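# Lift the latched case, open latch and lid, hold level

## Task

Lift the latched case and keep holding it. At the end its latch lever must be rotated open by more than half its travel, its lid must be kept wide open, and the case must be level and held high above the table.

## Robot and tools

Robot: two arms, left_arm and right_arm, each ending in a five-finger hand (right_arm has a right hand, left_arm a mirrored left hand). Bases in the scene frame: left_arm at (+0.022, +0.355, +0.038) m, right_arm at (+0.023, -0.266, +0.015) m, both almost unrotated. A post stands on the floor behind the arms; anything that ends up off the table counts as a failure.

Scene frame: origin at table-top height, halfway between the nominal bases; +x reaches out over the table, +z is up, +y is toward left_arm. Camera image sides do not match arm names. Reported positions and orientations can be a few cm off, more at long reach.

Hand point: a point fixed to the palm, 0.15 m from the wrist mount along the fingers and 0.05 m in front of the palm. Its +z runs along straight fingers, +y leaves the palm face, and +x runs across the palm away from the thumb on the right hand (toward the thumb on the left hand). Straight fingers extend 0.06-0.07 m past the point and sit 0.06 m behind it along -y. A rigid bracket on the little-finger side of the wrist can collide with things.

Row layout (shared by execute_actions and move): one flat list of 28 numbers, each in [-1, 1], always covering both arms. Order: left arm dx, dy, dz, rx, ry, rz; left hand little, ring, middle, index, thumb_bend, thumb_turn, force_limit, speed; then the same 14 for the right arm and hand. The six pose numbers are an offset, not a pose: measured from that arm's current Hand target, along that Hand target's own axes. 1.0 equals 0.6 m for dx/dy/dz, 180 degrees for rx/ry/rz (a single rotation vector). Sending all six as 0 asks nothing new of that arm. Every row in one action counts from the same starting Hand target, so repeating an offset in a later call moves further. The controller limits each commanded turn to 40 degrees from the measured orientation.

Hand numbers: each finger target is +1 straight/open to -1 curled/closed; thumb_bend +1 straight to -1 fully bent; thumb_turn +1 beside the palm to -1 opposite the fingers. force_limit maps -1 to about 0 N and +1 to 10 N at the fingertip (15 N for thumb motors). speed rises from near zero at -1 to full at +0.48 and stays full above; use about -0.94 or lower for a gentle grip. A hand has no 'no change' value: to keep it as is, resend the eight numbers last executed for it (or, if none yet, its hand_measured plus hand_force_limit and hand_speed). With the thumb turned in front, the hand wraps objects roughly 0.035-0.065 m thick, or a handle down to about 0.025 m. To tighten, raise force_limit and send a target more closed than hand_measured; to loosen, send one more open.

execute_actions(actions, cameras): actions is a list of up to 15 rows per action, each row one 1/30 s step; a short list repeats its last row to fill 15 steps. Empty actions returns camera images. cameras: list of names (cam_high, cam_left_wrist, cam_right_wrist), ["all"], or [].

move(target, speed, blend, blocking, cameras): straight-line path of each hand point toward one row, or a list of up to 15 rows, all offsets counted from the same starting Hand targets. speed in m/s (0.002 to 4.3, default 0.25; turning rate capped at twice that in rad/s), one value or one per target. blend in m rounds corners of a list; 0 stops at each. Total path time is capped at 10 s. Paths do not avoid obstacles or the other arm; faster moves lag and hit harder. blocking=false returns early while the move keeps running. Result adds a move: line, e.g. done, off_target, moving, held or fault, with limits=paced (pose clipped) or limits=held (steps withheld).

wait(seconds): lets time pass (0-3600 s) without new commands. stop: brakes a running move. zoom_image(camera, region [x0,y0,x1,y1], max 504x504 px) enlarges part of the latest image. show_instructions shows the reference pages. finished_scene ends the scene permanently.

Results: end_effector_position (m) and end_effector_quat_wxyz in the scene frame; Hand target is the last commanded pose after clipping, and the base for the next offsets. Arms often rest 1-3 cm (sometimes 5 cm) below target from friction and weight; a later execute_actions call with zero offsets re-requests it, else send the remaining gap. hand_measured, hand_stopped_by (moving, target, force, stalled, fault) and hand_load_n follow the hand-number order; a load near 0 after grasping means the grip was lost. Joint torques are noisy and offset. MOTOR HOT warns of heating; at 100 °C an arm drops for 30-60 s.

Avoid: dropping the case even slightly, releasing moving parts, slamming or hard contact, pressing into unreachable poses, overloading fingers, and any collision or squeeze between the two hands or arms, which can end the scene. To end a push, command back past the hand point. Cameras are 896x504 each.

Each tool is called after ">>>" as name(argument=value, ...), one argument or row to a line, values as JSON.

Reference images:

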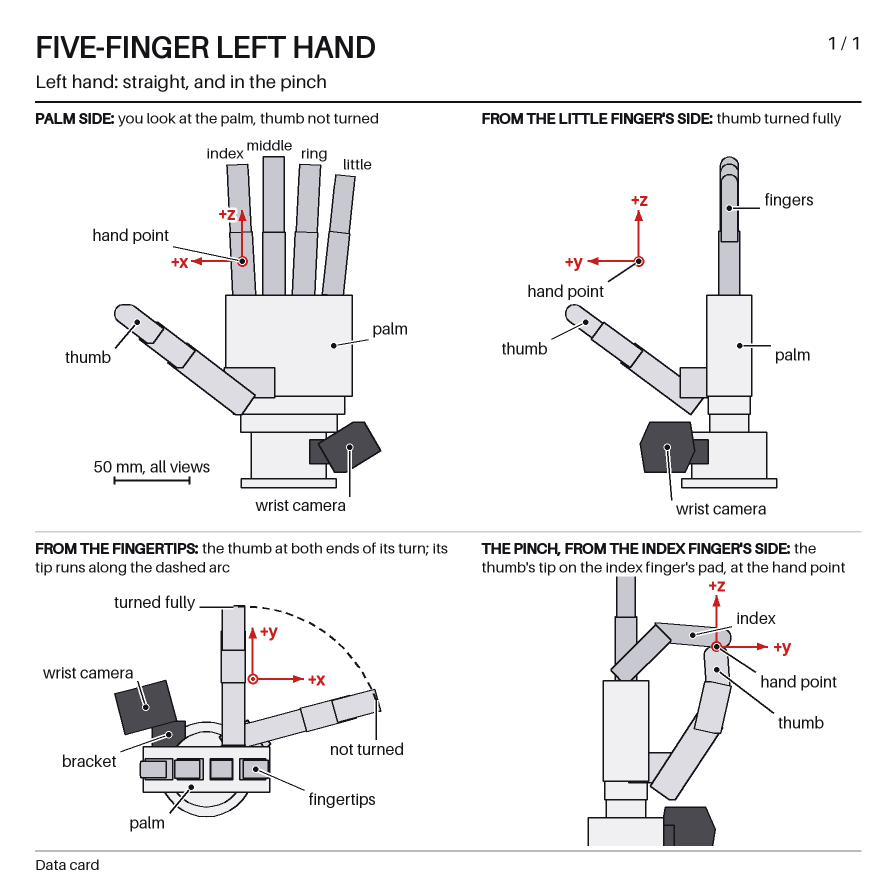

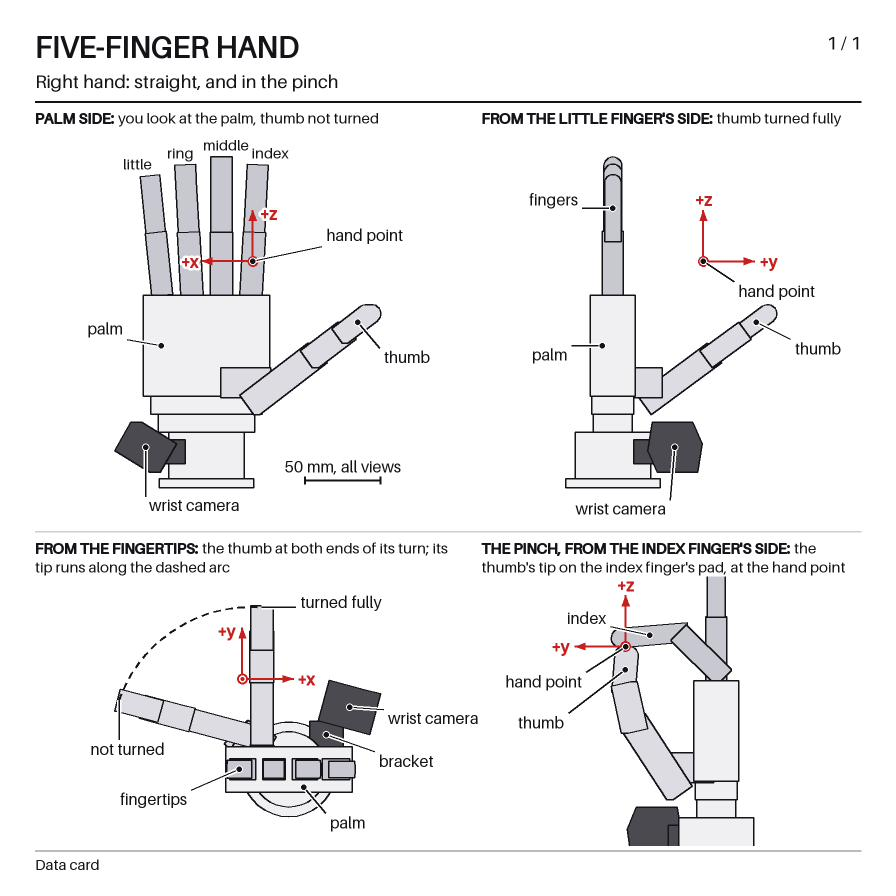

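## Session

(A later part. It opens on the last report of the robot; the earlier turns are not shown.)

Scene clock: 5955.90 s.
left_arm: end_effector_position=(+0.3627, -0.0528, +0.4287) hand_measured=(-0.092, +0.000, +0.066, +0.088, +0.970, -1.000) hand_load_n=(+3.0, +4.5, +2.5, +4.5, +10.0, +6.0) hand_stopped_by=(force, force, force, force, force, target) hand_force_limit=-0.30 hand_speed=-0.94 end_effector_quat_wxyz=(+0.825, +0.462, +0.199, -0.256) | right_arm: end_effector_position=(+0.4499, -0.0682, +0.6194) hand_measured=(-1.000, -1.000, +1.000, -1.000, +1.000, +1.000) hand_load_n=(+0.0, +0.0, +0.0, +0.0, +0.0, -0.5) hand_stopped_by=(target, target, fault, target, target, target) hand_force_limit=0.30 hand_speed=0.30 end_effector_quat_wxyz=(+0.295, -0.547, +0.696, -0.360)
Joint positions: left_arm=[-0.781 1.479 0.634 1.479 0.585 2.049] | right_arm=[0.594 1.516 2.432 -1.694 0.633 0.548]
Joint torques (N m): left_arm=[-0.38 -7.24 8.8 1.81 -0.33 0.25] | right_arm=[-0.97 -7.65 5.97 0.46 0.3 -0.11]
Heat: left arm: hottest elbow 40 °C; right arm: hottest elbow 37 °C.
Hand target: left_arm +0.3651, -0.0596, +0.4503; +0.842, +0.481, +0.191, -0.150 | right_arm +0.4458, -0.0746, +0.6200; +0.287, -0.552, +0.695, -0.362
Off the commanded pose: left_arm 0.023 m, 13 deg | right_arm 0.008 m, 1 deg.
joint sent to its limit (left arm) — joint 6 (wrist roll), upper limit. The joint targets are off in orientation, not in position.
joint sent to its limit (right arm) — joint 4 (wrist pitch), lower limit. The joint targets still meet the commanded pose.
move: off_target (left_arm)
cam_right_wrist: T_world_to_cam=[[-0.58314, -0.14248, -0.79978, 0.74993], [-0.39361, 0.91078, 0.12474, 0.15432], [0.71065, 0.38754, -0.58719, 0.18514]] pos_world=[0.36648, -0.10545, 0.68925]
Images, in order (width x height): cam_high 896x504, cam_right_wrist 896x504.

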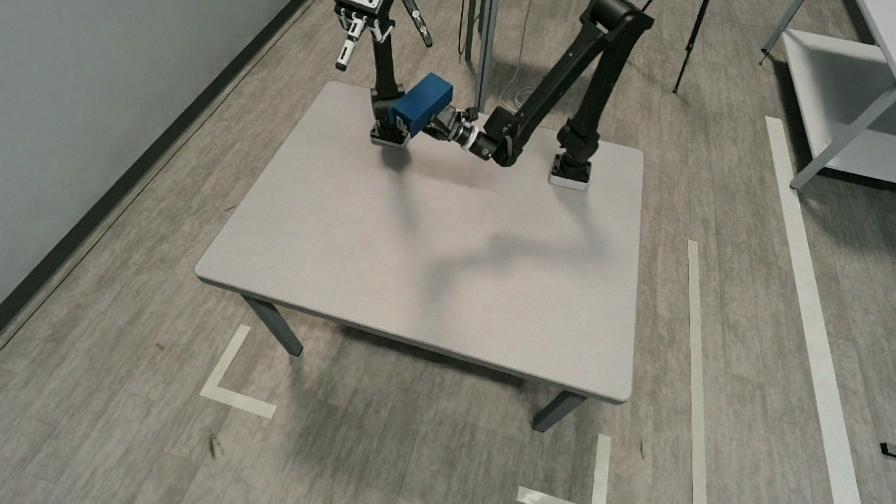

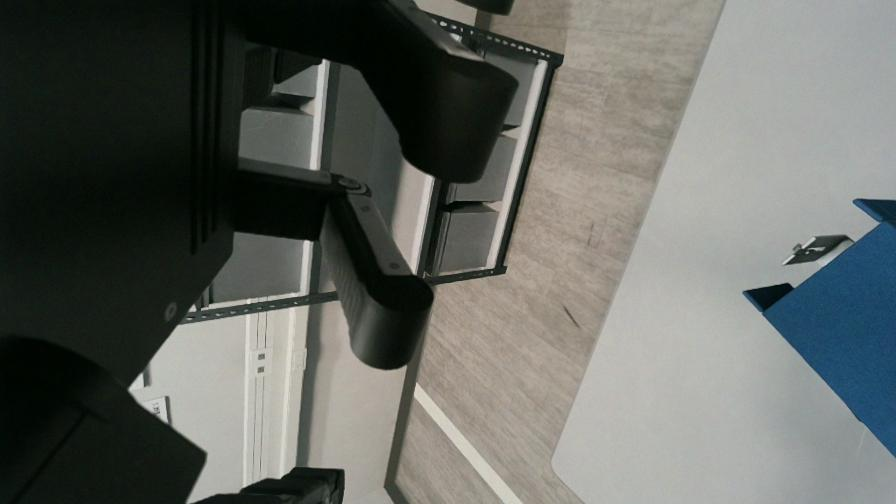

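>>> move(
  target=[0,0,0,0.0377,-0.0601,-0.0083,-0.4,-0.47,-0.32,-0.47,0.6,-1,-0.3,-0.94,0,0,0,0,0,0,-1,-1,1,-1,1,1,0.3,0.3],
  speed=0.06,
  cameras=["cam_right_wrist", "cam_high"],
)

>>> zoom_image(
  camera="cam_high",
  region=[370, 60, 470, 150],
)

Scene clock: 5976.73 s.
left_arm: end_effector_position=(+0.3605, -0.0596, +0.4257) hand_measured=(-0.092, +0.000, +0.066, +0.088, +0.970, -1.000) hand_load_n=(+3.5, +4.0, +3.0, +5.0, +10.5, +6.0) hand_stopped_by=(force, force, force, force, force, target) hand_force_limit=-0.30 hand_speed=-0.94 end_effector_quat_wxyz=(+0.807, +0.513, +0.129, -0.262) | right_arm: end_effector_position=(+0.4499, -0.0682, +0.6194) hand_measured=(-1.000, -1.000, +1.000, -1.000, +1.000, +1.000) hand_load_n=(+0.0, +0.5, +0.0, +0.0, +0.0, +0.0) hand_stopped_by=(target, target, fault, target, target, target) hand_force_limit=0.30 hand_speed=0.30 end_effector_quat_wxyz=(+0.295, -0.547, +0.696, -0.360)
Joint positions: left_arm=[-0.715 1.534 0.682 1.538 0.8 2.05] | right_arm=[0.594 1.516 2.432 -1.694 0.633 0.548]
Joint torques (N m): left_arm=[0.38 -7.59 8.79 2.3 -0.32 0.21] | right_arm=[-0.91 -7.71 6.01 0.46 0.3 -0.13]
Heat: left arm: hottest elbow 42 °C; right arm: hottest elbow 37 °C.
Hand target: left_arm +0.3653, -0.0595, +0.4503; +0.825, +0.511, +0.108, -0.216 | right_arm +0.4458, -0.0746, +0.6200; +0.287, -0.552, +0.695, -0.362
Off the commanded pose: left_arm 0.025 m, 6 deg | right_arm 0.008 m, 1 deg.
joint sent to its limit (left arm) — joint 6 (wrist roll), upper limit. The joint targets are off in orientation, not in position.
joint sent to its limit (right arm) — joint 4 (wrist pitch), lower limit. The joint targets still meet the commanded pose.
move: off_target (left_arm)
cam_right_wrist: T_world_to_cam=[[-0.58314, -0.14248, -0.79978, 0.74993], [-0.39361, 0.91078, 0.12474, 0.15432], [0.71065, 0.38754, -0.58719, 0.18514]] pos_world=[0.36648, -0.10545, 0.68925]
Images, in order (width x height): cam_high 896x504, cam_right_wrist 896x504.

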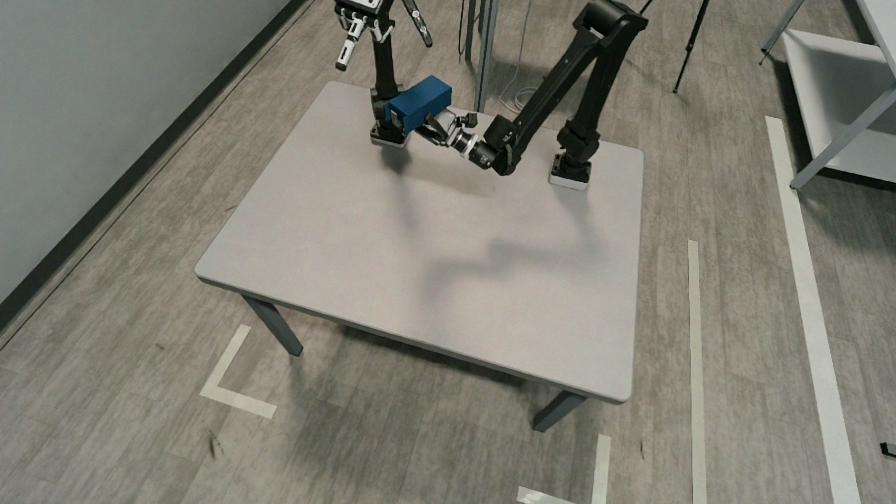

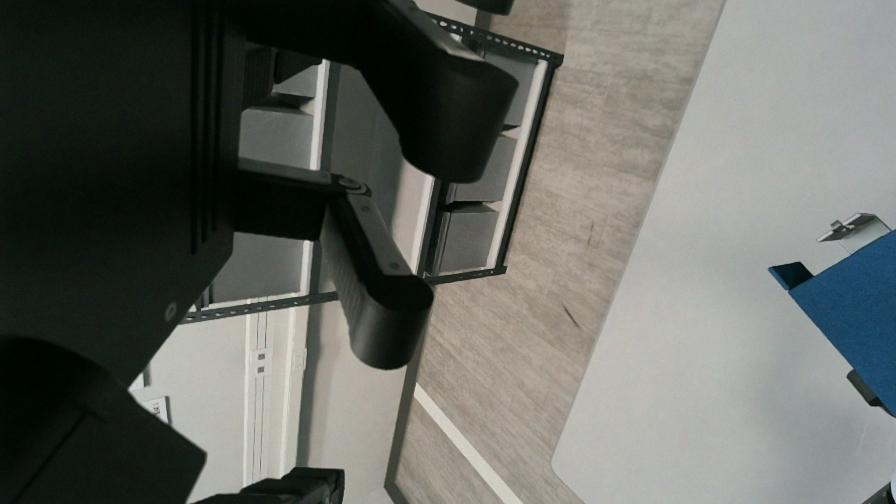

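Scaled by 5.040 from the camera's image (finer frame: 1280x720).

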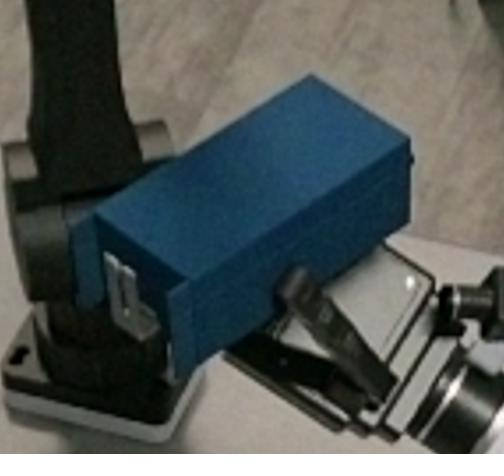

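>>> move(
  target=[0,0,0,0,0,0,-0.4,-0.47,-0.32,-0.47,0.6,-1,-0.3,-0.94,0.031,0.0797,0.0317,0,0.0682,0.0478,-1,-1,1,-1,1,1,0.3,0.3],
  speed=0.12,
  cameras=["cam_right_wrist", "cam_high"],
)

>>> zoom_image(
  camera="cam_high",
  region=[340, 50, 480, 160],
)

Scene clock: 5996.20 s.
left_arm: end_effector_position=(+0.3605, -0.0596, +0.4257) hand_measured=(-0.092, +0.000, +0.066, +0.088, +0.970, -1.000) hand_load_n=(+3.5, +4.0, +3.0, +5.0, +10.0, +6.0) hand_stopped_by=(force, force, force, force, force, target) hand_force_limit=-0.30 hand_speed=-0.94 end_effector_quat_wxyz=(+0.807, +0.513, +0.129, -0.262) | right_arm: end_effector_position=(+0.4383, -0.0904, +0.5646) hand_measured=(-1.000, -1.000, +1.000, -1.000, +1.000, +1.000) hand_load_n=(+0.0, +0.0, +0.0, +0.0, -0.5, +0.0) hand_stopped_by=(target, target, fault, target, target, target) hand_force_limit=0.30 hand_speed=0.30 end_effector_quat_wxyz=(+0.247, -0.461, +0.753, -0.399)
Joint positions: left_arm=[-0.715 1.534 0.682 1.538 0.8 2.05] | right_arm=[0.635 1.404 2.129 -1.695 0.826 0.824]
Joint torques (N m): left_arm=[0.62 -7.71 8.75 2.45 -0.3 0.23] | right_arm=[0.62 -7.36 6.86 0.23 0.64 0.11]
Heat: left arm: hottest elbow 42 °C; right arm: hottest elbow 37 °C.
Hand target: left_arm +0.3653, -0.0595, +0.4502; +0.825, +0.511, +0.108, -0.216 | right_arm +0.4301, -0.0900, +0.5699; +0.237, -0.456, +0.761, -0.396
Off the commanded pose: left_arm 0.025 m, 6 deg | right_arm 0.010 m, 2 deg.
joint sent to its limit (left arm) — joint 6 (wrist roll), upper limit. The joint targets are off in orientation, not in position.
joint sent to its limit (right arm) — joint 4 (wrist pitch), lower limit. The joint targets still meet the commanded pose.
move: done
cam_right_wrist: T_world_to_cam=[[-0.59836, -0.01172, -0.80114, 0.71547], [-0.16579, 0.98007, 0.10948, 0.09188], [0.78389, 0.19833, -0.58838, 0.12119]] pos_world=[0.34834, -0.1057, 0.63444]
Images, in order (width x height): cam_high 896x504, cam_right_wrist 896x504.

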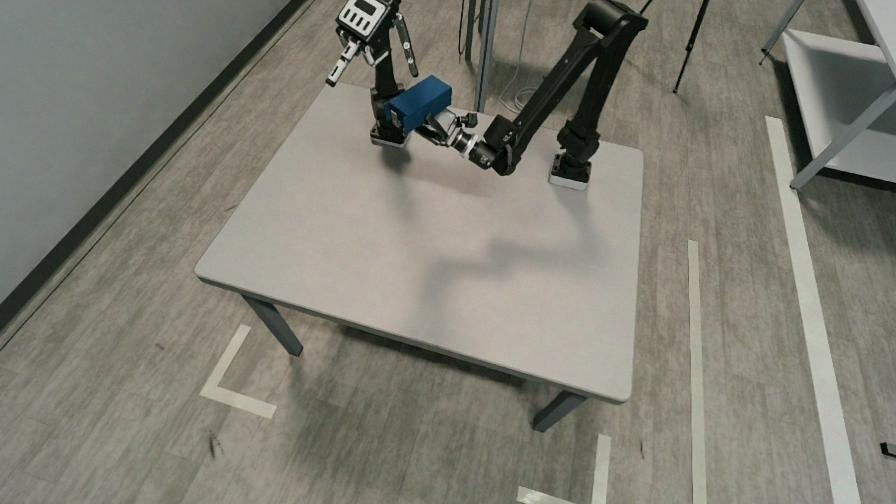

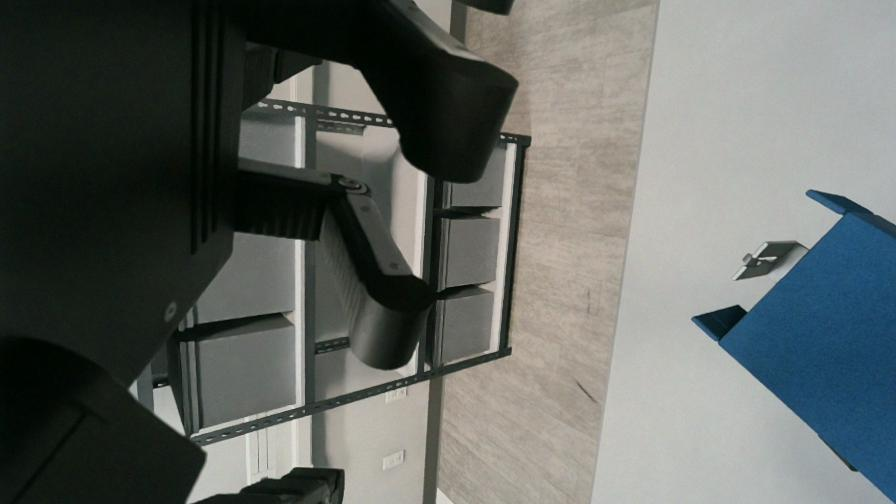

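Scaled by 3.600 from the camera's image (finer frame: 1280x720).

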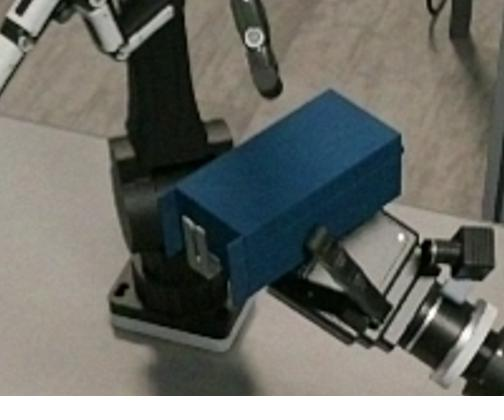

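>>> zoom_image(
  camera="cam_right_wrist",
  region=[680, 180, 896, 400],
)

Scaled by 2.291 from the camera's image (finer frame: 1280x720).

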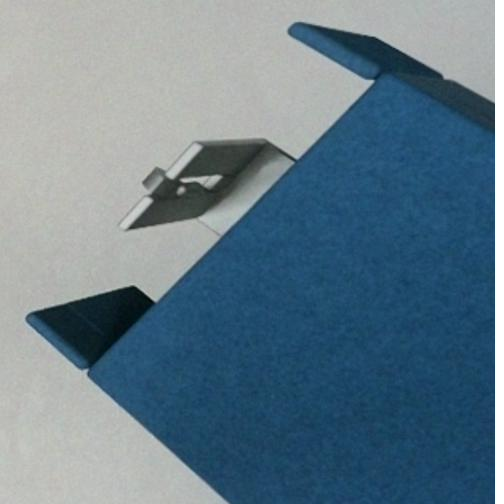

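>>> move(
  target=[0,0,0,0,0,0,-0.4,-0.47,-0.32,-0.47,0.6,-1,-0.3,-0.94,0,0,0,0,0,0,-1,-1,1,-1,1,-1,0.3,0.3],
  speed=0.12,
  cameras=["cam_right_wrist", "cam_high"],
)

>>> zoom_image(
  camera="cam_high",
  region=[340, 50, 480, 160],
)

Scene clock: 6013.67 s.
left_arm: end_effector_position=(+0.3605, -0.0596, +0.4257) hand_measured=(-0.092, +0.000, +0.066, +0.088, +0.970, -1.000) hand_load_n=(+3.5, +4.0, +3.0, +4.5, +10.0, +6.0) hand_stopped_by=(force, force, force, force, force, target) hand_force_limit=-0.30 hand_speed=-0.94 end_effector_quat_wxyz=(+0.807, +0.513, +0.129, -0.262) | right_arm: end_effector_position=(+0.4384, -0.0904, +0.5647) hand_measured=(-1.000, -1.000, +1.000, -1.000, +1.000, -1.000) hand_load_n=(+0.0, +0.5, +0.0, +0.0, +0.0, +0.0) hand_stopped_by=(target, target, fault, target, target, target) hand_force_limit=0.30 hand_speed=0.30 end_effector_quat_wxyz=(+0.247, -0.461, +0.753, -0.399)
Joint positions: left_arm=[-0.715 1.534 0.682 1.538 0.8 2.05] | right_arm=[0.635 1.404 2.129 -1.695 0.826 0.826]
Joint torques (N m): left_arm=[0.5 -7.3 8.76 2.41 -0.32 0.23] | right_arm=[0.67 -7.41 6.83 0.25 0.64 0.12]
Heat: left arm: hottest elbow 43 °C; right arm: hottest elbow 37 °C.
Hand target: left_arm +0.3653, -0.0595, +0.4502; +0.825, +0.511, +0.108, -0.216 | right_arm +0.4301, -0.0900, +0.5699; +0.237, -0.456, +0.761, -0.396
Off the commanded pose: left_arm 0.025 m, 6 deg | right_arm 0.010 m, 2 deg.
joint sent to its limit (left arm) — joint 6 (wrist roll), upper limit. The joint targets are off in orientation, not in position.
joint sent to its limit (right arm) — joint 4 (wrist pitch), lower limit. The joint targets still meet the commanded pose.
move: done
cam_right_wrist: T_world_to_cam=[[-0.59782, -0.01047, -0.80156, 0.71568], [-0.16487, 0.98014, 0.11017, 0.09114], [0.78449, 0.19802, -0.58767, 0.1205]] pos_world=[0.34834, -0.1057, 0.63444]
Images, in order (width x height): cam_high 896x504, cam_right_wrist 896x504.

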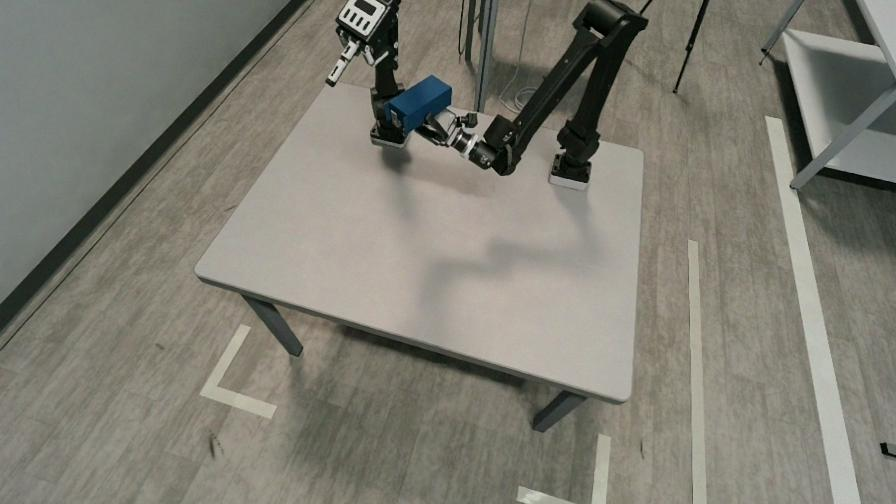

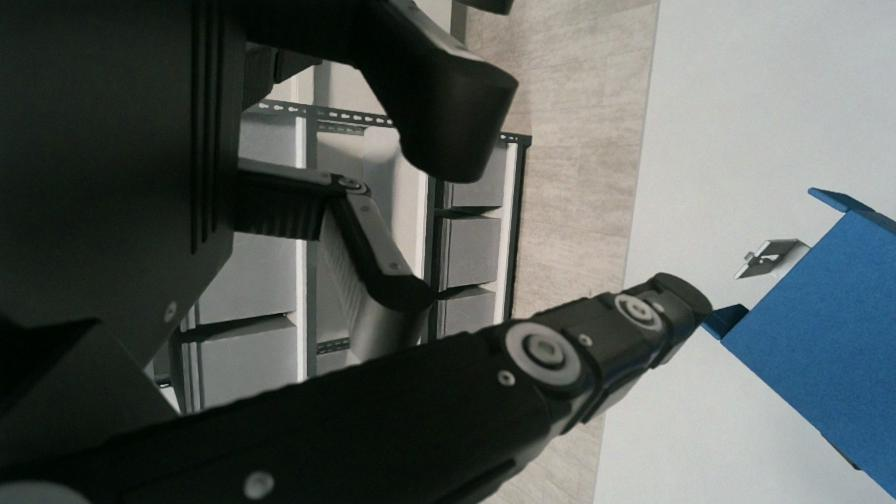

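Scaled by 3.600 from the camera's image (finer frame: 1280x720).

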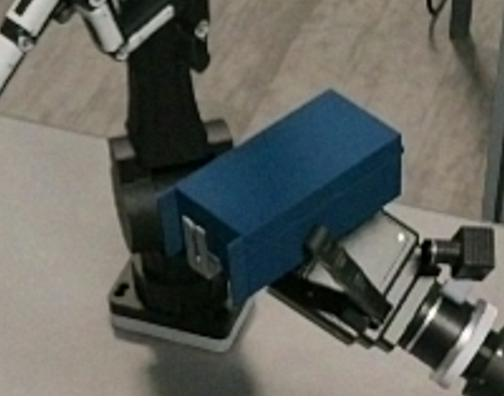

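>>> move(
  target=[0,0,0,0,0,0,-0.4,-0.47,-0.32,-0.47,0.6,-1,-0.3,-0.94,-0.0034,0.0682,0.0612,0,0,0,-1,-1,1,-1,1,-1,0.3,0.3],
  speed=0.08,
  cameras=["cam_right_wrist", "cam_high"],
)

>>> zoom_image(
  camera="cam_high",
  region=[370, 70, 460, 160],
)

>>> zoom_image(
  camera="cam_right_wrist",
  region=[640, 130, 896, 400],
)

Scene clock: 6028.90 s.
left_arm: end_effector_position=(+0.3605, -0.0596, +0.4257) hand_measured=(-0.092, +0.000, +0.066, +0.088, +0.970, -1.000) hand_load_n=(+3.5, +4.0, +3.0, +5.0, +10.0, +6.0) hand_stopped_by=(force, force, force, force, force, target) hand_force_limit=-0.30 hand_speed=-0.94 end_effector_quat_wxyz=(+0.807, +0.513, +0.129, -0.262) | right_arm: end_effector_position=(+0.4361, -0.0918, +0.5074) hand_measured=(-1.000, -1.000, +1.000, -1.000, +1.000, -1.000) hand_load_n=(+0.0, +0.0, +0.0, +0.0, +0.0, +0.0) hand_stopped_by=(target, target, fault, target, target, target) hand_force_limit=0.30 hand_speed=0.30 end_effector_quat_wxyz=(+0.220, -0.469, +0.756, -0.399)
Joint positions: left_arm=[-0.715 1.534 0.682 1.538 0.8 2.05] | right_arm=[0.635 1.338 1.904 -1.605 0.826 0.846]
Joint torques (N m): left_arm=[0.5 -7.65 8.75 2.39 -0.33 0.24] | right_arm=[-0.38 -7.18 7.58 1.24 0.53 0.12]
Heat: left arm: hottest elbow 43 °C; right arm: hottest elbow 37 °C.
Hand target: left_arm +0.3653, -0.0595, +0.4502; +0.825, +0.511, +0.108, -0.216 | right_arm +0.4369, -0.0913, +0.5152; +0.237, -0.456, +0.761, -0.396
Off the commanded pose: left_arm 0.025 m, 6 deg | right_arm 0.008 m, 3 deg.
joint sent to its limit (left arm) — joint 6 (wrist roll), upper limit. The joint targets are off in orientation, not in position.
move: off_target (right_arm)
cam_right_wrist: T_world_to_cam=[[-0.63632, -0.02395, -0.77105, 0.66849], [-0.14876, 0.98457, 0.09219, 0.10091], [0.75694, 0.17337, -0.63006, 0.12022]] pos_world=[0.34939, -0.10419, 0.58189]
Images, in order (width x height): cam_high 896x504, cam_right_wrist 896x504.

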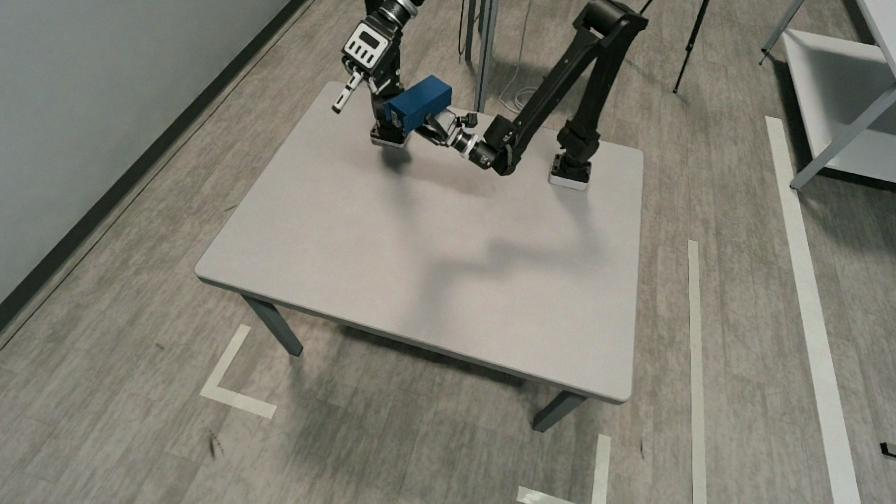

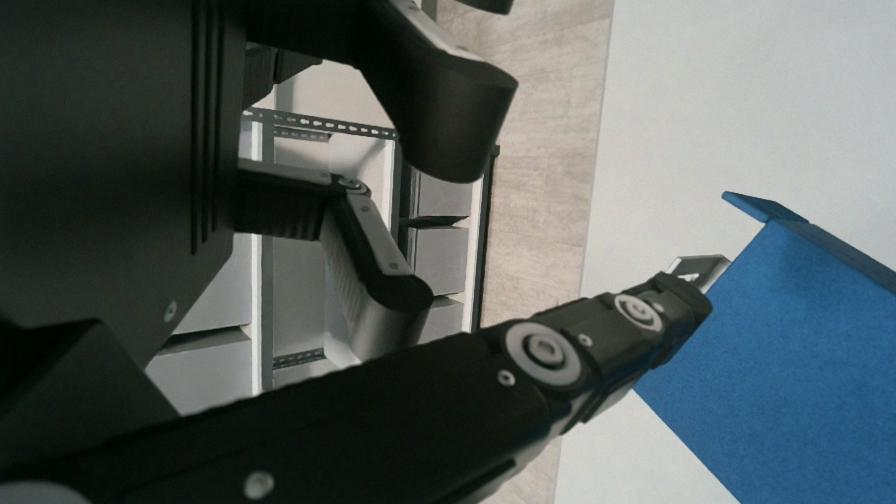

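Scaled by 5.600 from the camera's image (finer frame: 1280x720).

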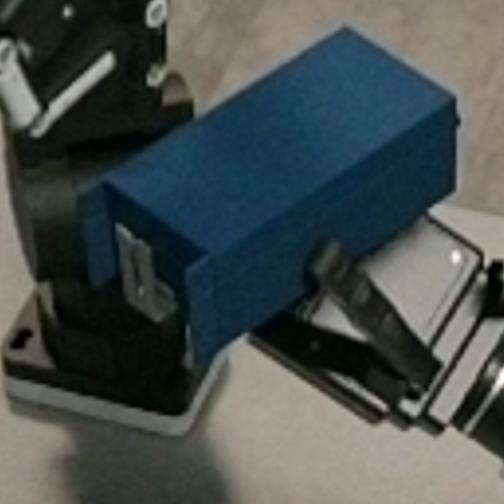

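Scaled by 1.867 from the camera's image (finer frame: 1280x720).

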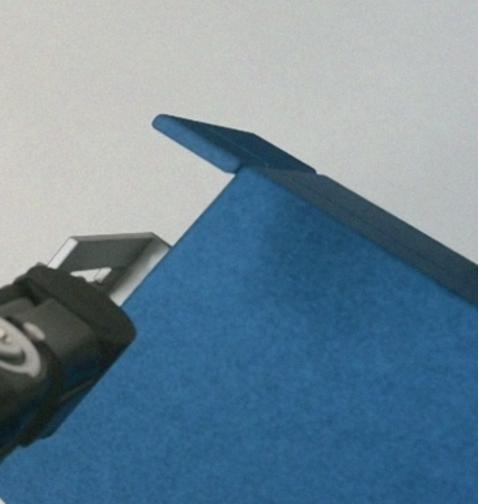

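>>> move(
  target=[0,0,0,0,0,0,-0.4,-0.47,-0.32,-0.47,0.6,-1,-0.3,-0.94,-0.0124,0.0205,0.0418,0,0,0,-1,-1,1,-1,1,-1,0.3,0.3],
  speed=0.06,
  cameras=["cam_right_wrist", "cam_high"],
)

>>> zoom_image(
  camera="cam_high",
  region=[370, 70, 460, 160],
)

>>> zoom_image(
  camera="cam_right_wrist",
  region=[600, 130, 856, 400],
)

Scene clock: 6060.47 s.
left_arm: end_effector_position=(+0.3605, -0.0596, +0.4257) hand_measured=(-0.092, +0.000, +0.066, +0.088, +0.970, -1.000) hand_load_n=(+3.5, +4.0, +3.0, +4.5, +10.5, +6.0) hand_stopped_by=(force, force, force, force, force, target) hand_force_limit=-0.30 hand_speed=-0.94 end_effector_quat_wxyz=(+0.807, +0.513, +0.129, -0.262) | right_arm: end_effector_position=(+0.4512, -0.0859, +0.4822) hand_measured=(-1.000, -1.000, +1.000, -1.000, +1.000, -1.000) hand_load_n=(+0.0, +0.0, +0.0, +0.0, +0.0, +0.0) hand_stopped_by=(target, target, fault, target, target, target) hand_force_limit=0.30 hand_speed=0.30 end_effector_quat_wxyz=(+0.226, -0.463, +0.761, -0.395)
Joint positions: left_arm=[-0.715 1.534 0.682 1.538 0.8 2.05] | right_arm=[0.622 1.331 1.817 -1.507 0.815 0.845]
Joint torques (N m): left_arm=[0.56 -7.82 8.76 2.48 -0.32 0.24] | right_arm=[-1.32 -7.71 8.03 1.24 0.48 -0.13]
Heat: left arm: hottest elbow 44 °C; right arm: hottest elbow 38 °C.
Hand target: left_arm +0.3653, -0.0595, +0.4502; +0.825, +0.511, +0.108, -0.216 | right_arm +0.4523, -0.0911, +0.4909; +0.237, -0.456, +0.761, -0.396
Off the commanded pose: left_arm 0.025 m, 6 deg | right_arm 0.010 m, 1 deg.
joint sent to its limit (left arm) — joint 6 (wrist roll), upper limit. The joint targets are off in orientation, not in position.
move: done
cam_right_wrist: T_world_to_cam=[[-0.62964, -0.00534, -0.77687, 0.66017], [-0.14252, 0.9838, 0.10875, 0.08881], [0.7637, 0.17919, -0.6202, 0.08464]] pos_world=[0.36369, -0.09901, 0.55571]
Images, in order (width x height): cam_high 896x504, cam_right_wrist 896x504.

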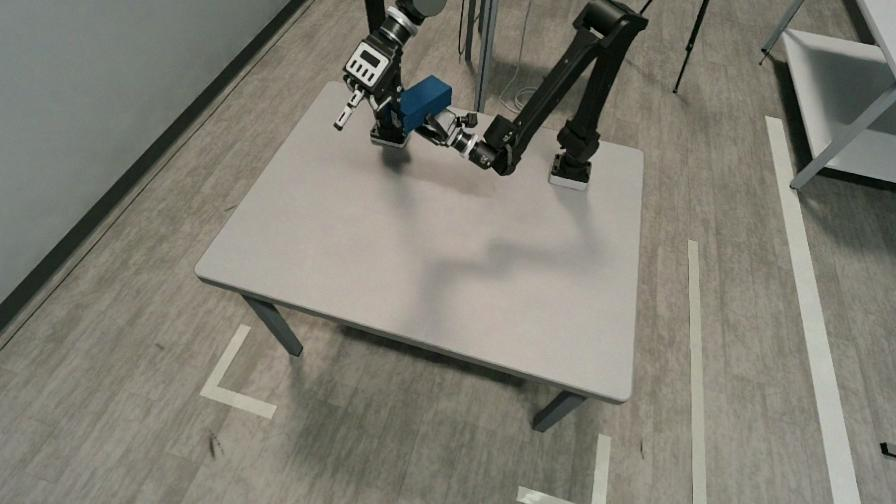

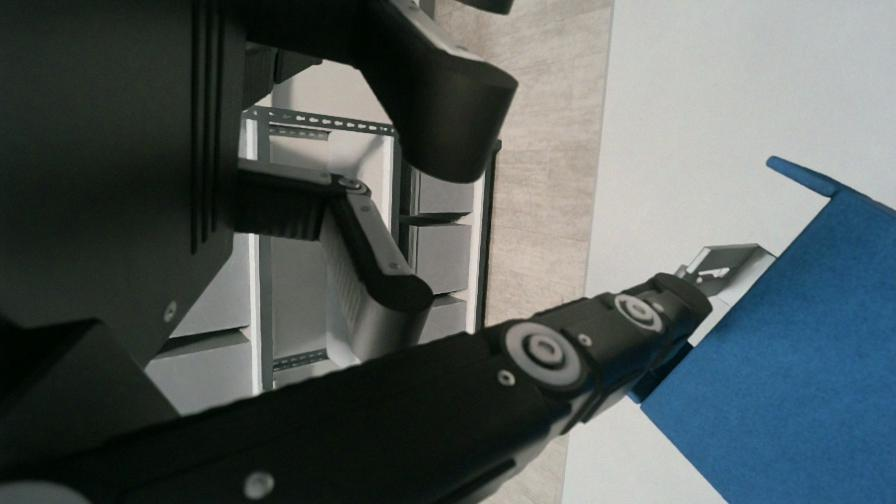

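Scaled by 5.600 from the camera's image (finer frame: 1280x720).

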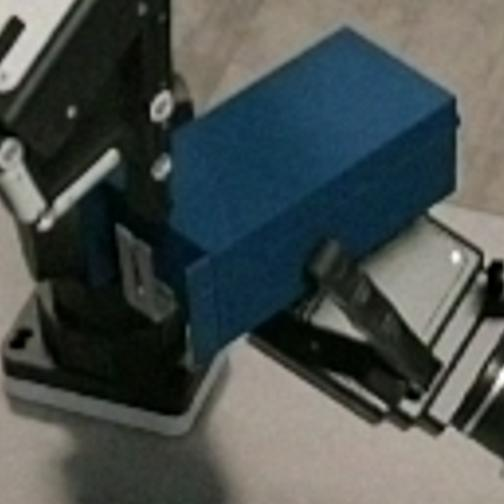

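Scaled by 1.867 from the camera's image (finer frame: 1280x720).

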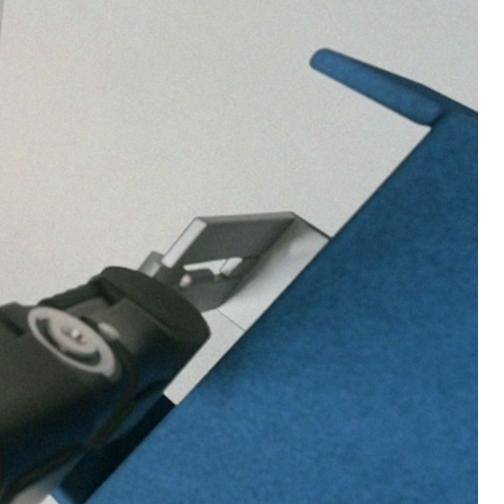

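>>> move(
  target=[0,0,0,0,0,0,-0.4,-0.47,-0.32,-0.47,0.6,-1,-0.3,-0.94,0.0082,0.0103,0.0143,0,0,0,-1,-1,1,-1,1,-1,0.3,0.3],
  speed=0.05,
  cameras=["cam_right_wrist"],
)

>>> zoom_image(
  camera="cam_right_wrist",
  region=[600, 130, 856, 400],
)

Scene clock: 6091.97 s.
left_arm: end_effector_position=(+0.3605, -0.0596, +0.4257) hand_measured=(-0.092, +0.000, +0.066, +0.088, +0.970, -1.000) hand_load_n=(+3.5, +4.0, +3.0, +5.0, +10.0, +6.0) hand_stopped_by=(force, force, force, force, force, target) hand_force_limit=-0.30 hand_speed=-0.94 end_effector_quat_wxyz=(+0.807, +0.513, +0.129, -0.262) | right_arm: end_effector_position=(+0.4521, -0.0922, +0.4728) hand_measured=(-1.000, -1.000, +1.000, -1.000, +1.000, -1.000) hand_load_n=(+0.0, +0.0, +0.0, +0.0, +0.0, +0.0) hand_stopped_by=(target, target, fault, target, target, target) hand_force_limit=0.30 hand_speed=0.30 end_effector_quat_wxyz=(+0.227, -0.462, +0.761, -0.395)
Joint positions: left_arm=[-0.715 1.534 0.682 1.538 0.8 2.05] | right_arm=[0.606 1.309 1.767 -1.466 0.807 0.828]
Joint torques (N m): left_arm=[0.32 -7.77 8.81 2.36 -0.32 0.23] | right_arm=[-1.26 -7.59 8.06 1.28 0.47 -0.13]
Heat: left arm: hottest elbow 44 °C; right arm: hottest elbow 38 °C.
Hand target: left_arm +0.3653, -0.0595, +0.4502; +0.825, +0.511, +0.108, -0.216 | right_arm +0.4531, -0.0972, +0.4809; +0.237, -0.456, +0.761, -0.396
Off the commanded pose: left_arm 0.025 m, 6 deg | right_arm 0.009 m, 1 deg.
joint sent to its limit (left arm) — joint 6 (wrist roll), upper limit. The joint targets are off in orientation, not in position.
move: done
cam_right_wrist: T_world_to_cam=[[-0.62881, -0.00363, -0.77755, 0.65351], [-0.14165, 0.98379, 0.10996, 0.09507], [0.76455, 0.17928, -0.61913, 0.07837]] pos_world=[0.36449, -0.10521, 0.54621]

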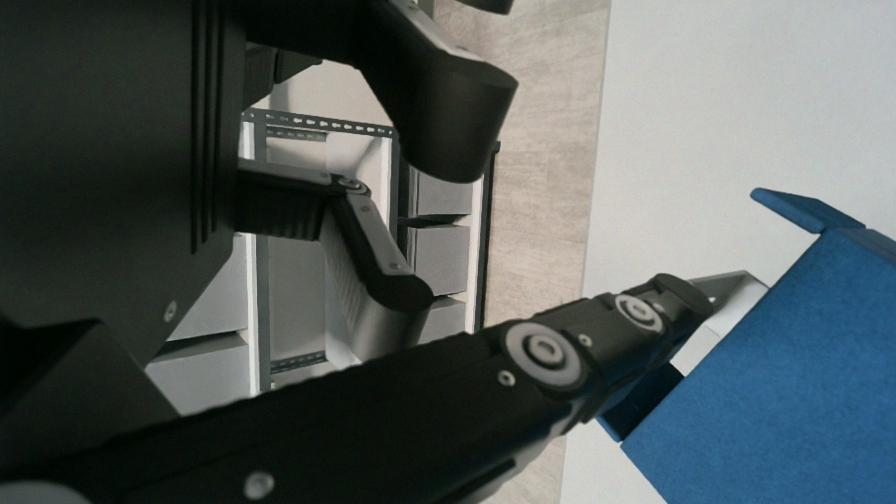

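Scaled by 1.867 from the camera's image (finer frame: 1280x720).

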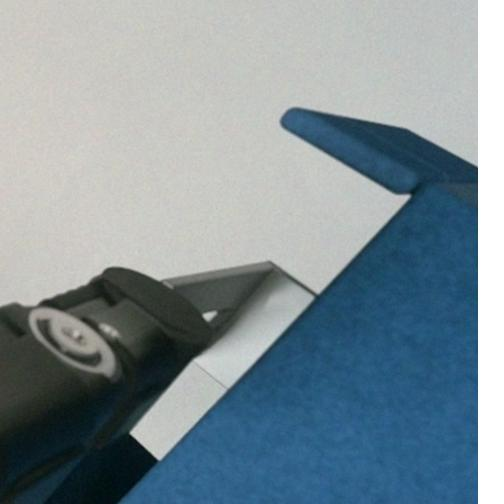

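>>> move(
  target=[0,0,0,0,0,0,-0.4,-0.47,-0.32,-0.47,0.6,-1,-0.3,-0.94,0.0005,0.0109,0.0077,0,0,0,-1,-1,1,-1,1,-1,0.3,0.3],
  speed=0.04,
  cameras=["cam_right_wrist"],
)

>>> zoom_image(
  camera="cam_right_wrist",
  region=[600, 130, 856, 400],
)

Scene clock: 6102.67 s.
left_arm: end_effector_position=(+0.3611, -0.0605, +0.4233) hand_measured=(-0.092, +0.000, +0.066, +0.088, +0.970, -1.000) hand_load_n=(+3.5, +4.0, +3.0, +4.5, +10.0, +6.0) hand_stopped_by=(force, force, force, force, force, target) hand_force_limit=-0.30 hand_speed=-0.94 end_effector_quat_wxyz=(+0.806, +0.514, +0.131, -0.263) | right_arm: end_effector_position=(+0.4512, -0.0927, +0.4679) hand_measured=(-1.000, -1.000, +1.000, -1.000, +1.000, -1.000) hand_load_n=(+0.0, +0.0, +0.0, +0.0, +0.0, +0.0) hand_stopped_by=(target, target, fault, target, target, target) hand_force_limit=0.30 hand_speed=0.30 end_effector_quat_wxyz=(+0.231, -0.460, +0.761, -0.395)
Joint positions: left_arm=[-0.715 1.539 0.682 1.538 0.801 2.05] | right_arm=[0.606 1.294 1.737 -1.442 0.806 0.827]
Joint torques (N m): left_arm=[0.85 -8.06 8.62 2.48 -0.4 0.25] | right_arm=[-1.32 -6.95 7.9 1.18 0.46 -0.14]
Heat: left arm: hottest elbow 44 °C; right arm: hottest elbow 39 °C.
Hand target: left_arm +0.3653, -0.0595, +0.4502; +0.825, +0.511, +0.108, -0.216 | right_arm +0.4530, -0.0974, +0.4727; +0.237, -0.456, +0.761, -0.396
Off the commanded pose: left_arm 0.027 m, 6 deg | right_arm 0.007 m, 1 deg.
joint sent to its limit (left arm) — joint 6 (wrist roll), upper limit. The joint targets are off in orientation, not in position.
move: done
cam_right_wrist: T_world_to_cam=[[-0.62372, -0.0006, -0.78164, 0.64905], [-0.14305, 0.9832, 0.1134, 0.09505], [0.76844, 0.18254, -0.61333, 0.07202]] pos_world=[0.36308, -0.10621, 0.54071]

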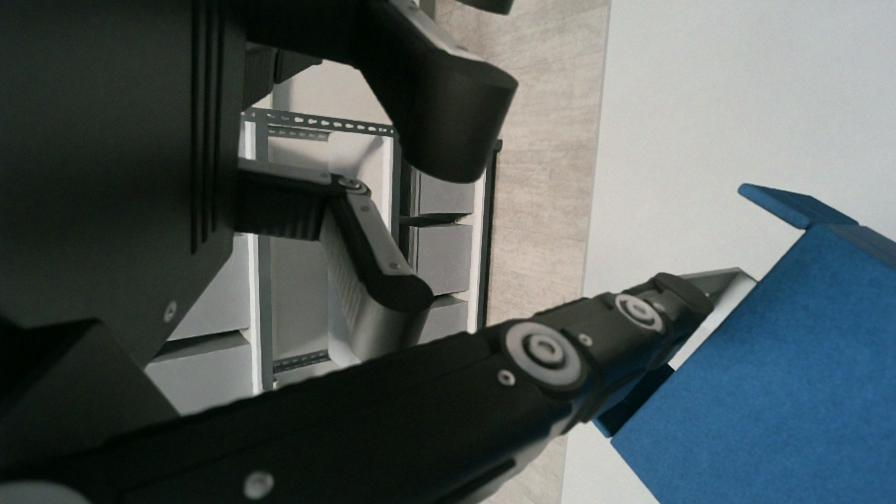

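Scaled by 1.867 from the camera's image (finer frame: 1280x720).

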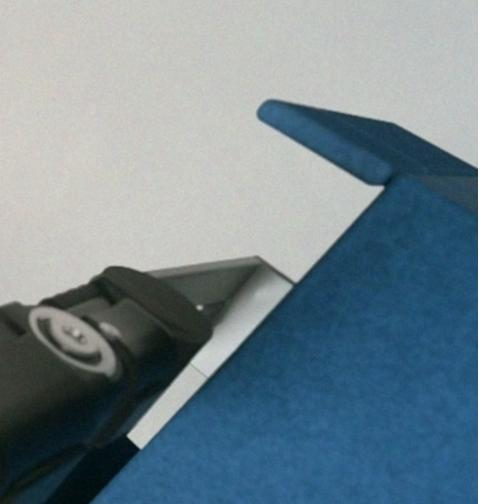

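>>> move(
  target=[0,0,0,0,0,0,-0.4,-0.47,-0.32,-0.47,0.6,-1,-0.3,-0.94,0,0,0,0,0,0,-1,-1,1,-1,0.93,-1,0.3,-0.3],
  speed=0.04,
  cameras=["cam_right_wrist"],
)

>>> zoom_image(
  camera="cam_right_wrist",
  region=[600, 130, 856, 400],
)

Scene clock: 6128.33 s.
left_arm: end_effector_position=(+0.3615, -0.0605, +0.4227) hand_measured=(-0.092, +0.000, +0.066, +0.088, +0.970, -1.000) hand_load_n=(+3.5, +4.0, +3.0, +5.0, +10.0, +6.5) hand_stopped_by=(force, force, force, force, force, target) hand_force_limit=-0.30 hand_speed=-0.94 end_effector_quat_wxyz=(+0.806, +0.514, +0.131, -0.263) | right_arm: end_effector_position=(+0.4509, -0.0925, +0.4681) hand_measured=(-1.000, -1.000, +1.000, -1.000, +0.930, -1.000) hand_load_n=(+0.0, +0.0, +0.0, +0.0, +0.0, +0.0) hand_stopped_by=(target, target, fault, target, target, target) hand_force_limit=0.30 hand_speed=-0.30 end_effector_quat_wxyz=(+0.231, -0.461, +0.761, -0.394)
Joint positions: left_arm=[-0.715 1.54 0.682 1.538 0.801 2.05] | right_arm=[0.606 1.293 1.737 -1.441 0.804 0.827]
Joint torques (N m): left_arm=[0.67 -8.23 8.69 2.47 -0.4 0.24] | right_arm=[-1.2 -6.95 7.88 1.21 0.55 -0.13]
Heat: left arm: hottest elbow 44 °C; right arm: hottest elbow 38 °C.
Hand target: left_arm +0.3653, -0.0595, +0.4503; +0.825, +0.511, +0.108, -0.216 | right_arm +0.4529, -0.0975, +0.4729; +0.238, -0.456, +0.761, -0.396
Off the commanded pose: left_arm 0.028 m, 6 deg | right_arm 0.007 m, 1 deg.
joint sent to its limit (left arm) — joint 6 (wrist roll), upper limit. The joint targets are off in orientation, not in position.
move: done
cam_right_wrist: T_world_to_cam=[[-0.62382, -0.00011, -0.78157, 0.64912], [-0.14429, 0.98283, 0.11503, 0.09453], [0.76814, 0.18453, -0.61312, 0.07251]] pos_world=[0.36288, -0.10621, 0.54092]

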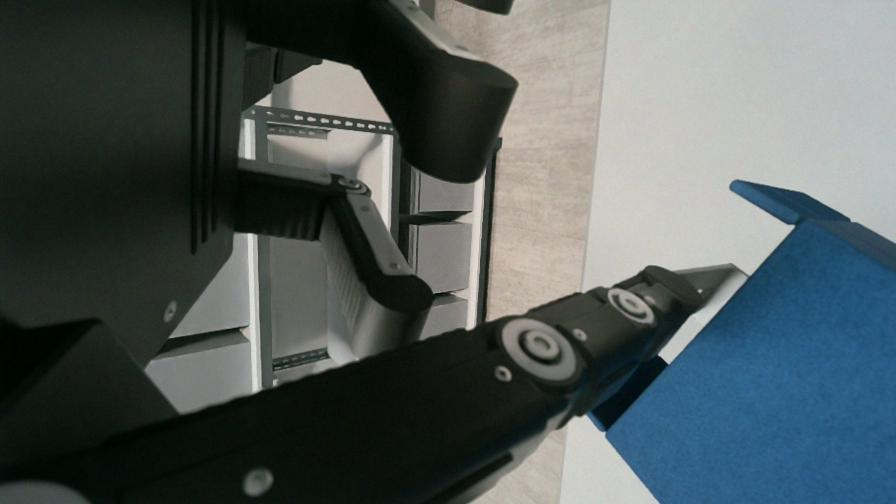

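Scaled by 1.867 from the camera's image (finer frame: 1280x720).

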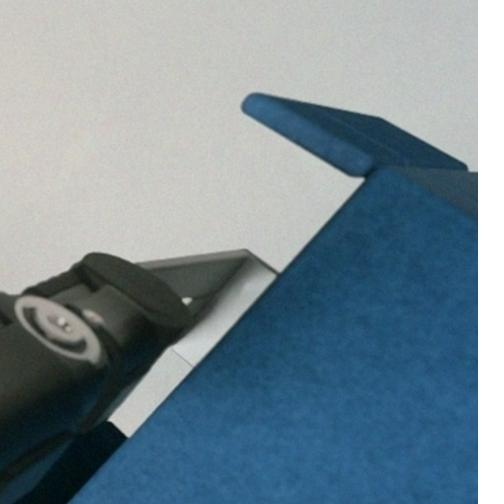

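>>> move(
  target=[0,0,0,0,0,0,-0.4,-0.47,-0.32,-0.47,0.6,-1,-0.3,-0.94,0,-0.0164,-0.0115,0,0,0,-1,-1,1,-1,0.93,-1,0.3,-0.3],
  speed=0.04,
  cameras=["cam_right_wrist"],
)

>>> zoom_image(
  camera="cam_right_wrist",
  region=[600, 130, 856, 400],
)

Scene clock: 6137.07 s.
left_arm: end_effector_position=(+0.3615, -0.0605, +0.4227) hand_measured=(-0.092, +0.000, +0.066, +0.088, +0.970, -1.000) hand_load_n=(+3.5, +4.0, +3.0, +4.5, +10.5, +6.0) hand_stopped_by=(force, force, force, force, force, target) hand_force_limit=-0.30 hand_speed=-0.94 end_effector_quat_wxyz=(+0.806, +0.514, +0.131, -0.263) | right_arm: end_effector_position=(+0.4508, -0.0926, +0.4681) hand_measured=(-1.000, -1.000, +1.000, -1.000, +0.930, -1.000) hand_load_n=(+0.0, +0.5, +0.0, +0.0, +0.0, +0.0) hand_stopped_by=(target, target, fault, target, target, target) hand_force_limit=0.30 hand_speed=-0.30 end_effector_quat_wxyz=(+0.231, -0.461, +0.761, -0.394)
Joint positions: left_arm=[-0.715 1.54 0.682 1.538 0.801 2.05] | right_arm=[0.606 1.293 1.737 -1.442 0.804 0.827]
Joint torques (N m): left_arm=[0.5 -7.94 8.62 2.41 -0.42 0.25] | right_arm=[-1.32 -5.95 11.54 0.17 0.54 -0.14]
Heat: left arm: hottest elbow 44 °C; right arm: hottest elbow 38 °C.
Hand target: left_arm +0.3653, -0.0595, +0.4503; +0.825, +0.511, +0.108, -0.216 | right_arm +0.4529, -0.0975, +0.4849; +0.237, -0.456, +0.761, -0.396
Off the commanded pose: left_arm 0.028 m, 6 deg | right_arm 0.018 m, 1 deg.
joint sent to its limit (left arm) — joint 6 (wrist roll), upper limit. The joint targets are off in orientation, not in position.
move: off_target (right_arm)
cam_right_wrist: T_world_to_cam=[[-0.62414, -0.00063, -0.78131, 0.64897], [-0.14449, 0.98284, 0.11463, 0.09483], [0.76784, 0.18444, -0.61352, 0.07276]] pos_world=[0.36288, -0.10621, 0.54082]

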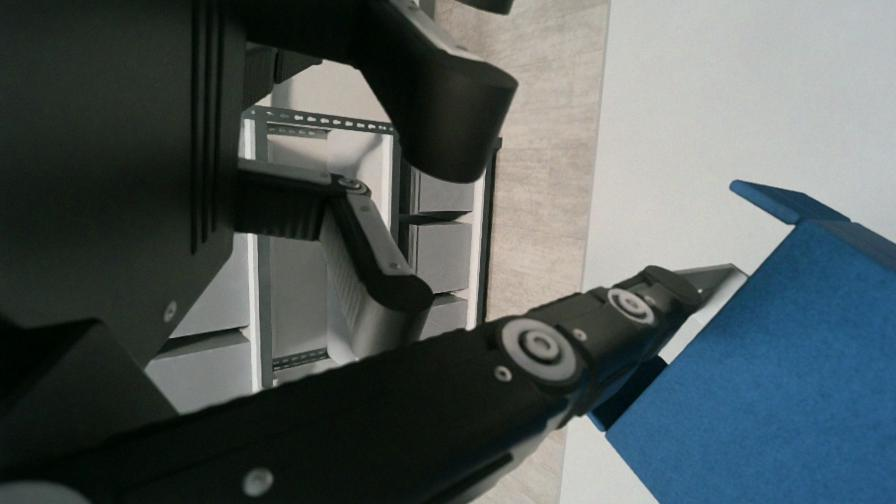

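Scaled by 1.867 from the camera's image (finer frame: 1280x720).

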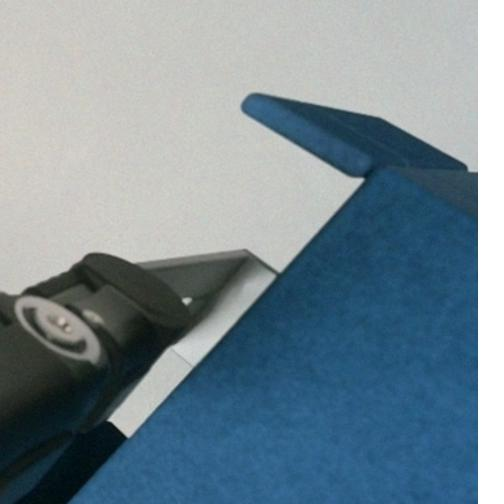

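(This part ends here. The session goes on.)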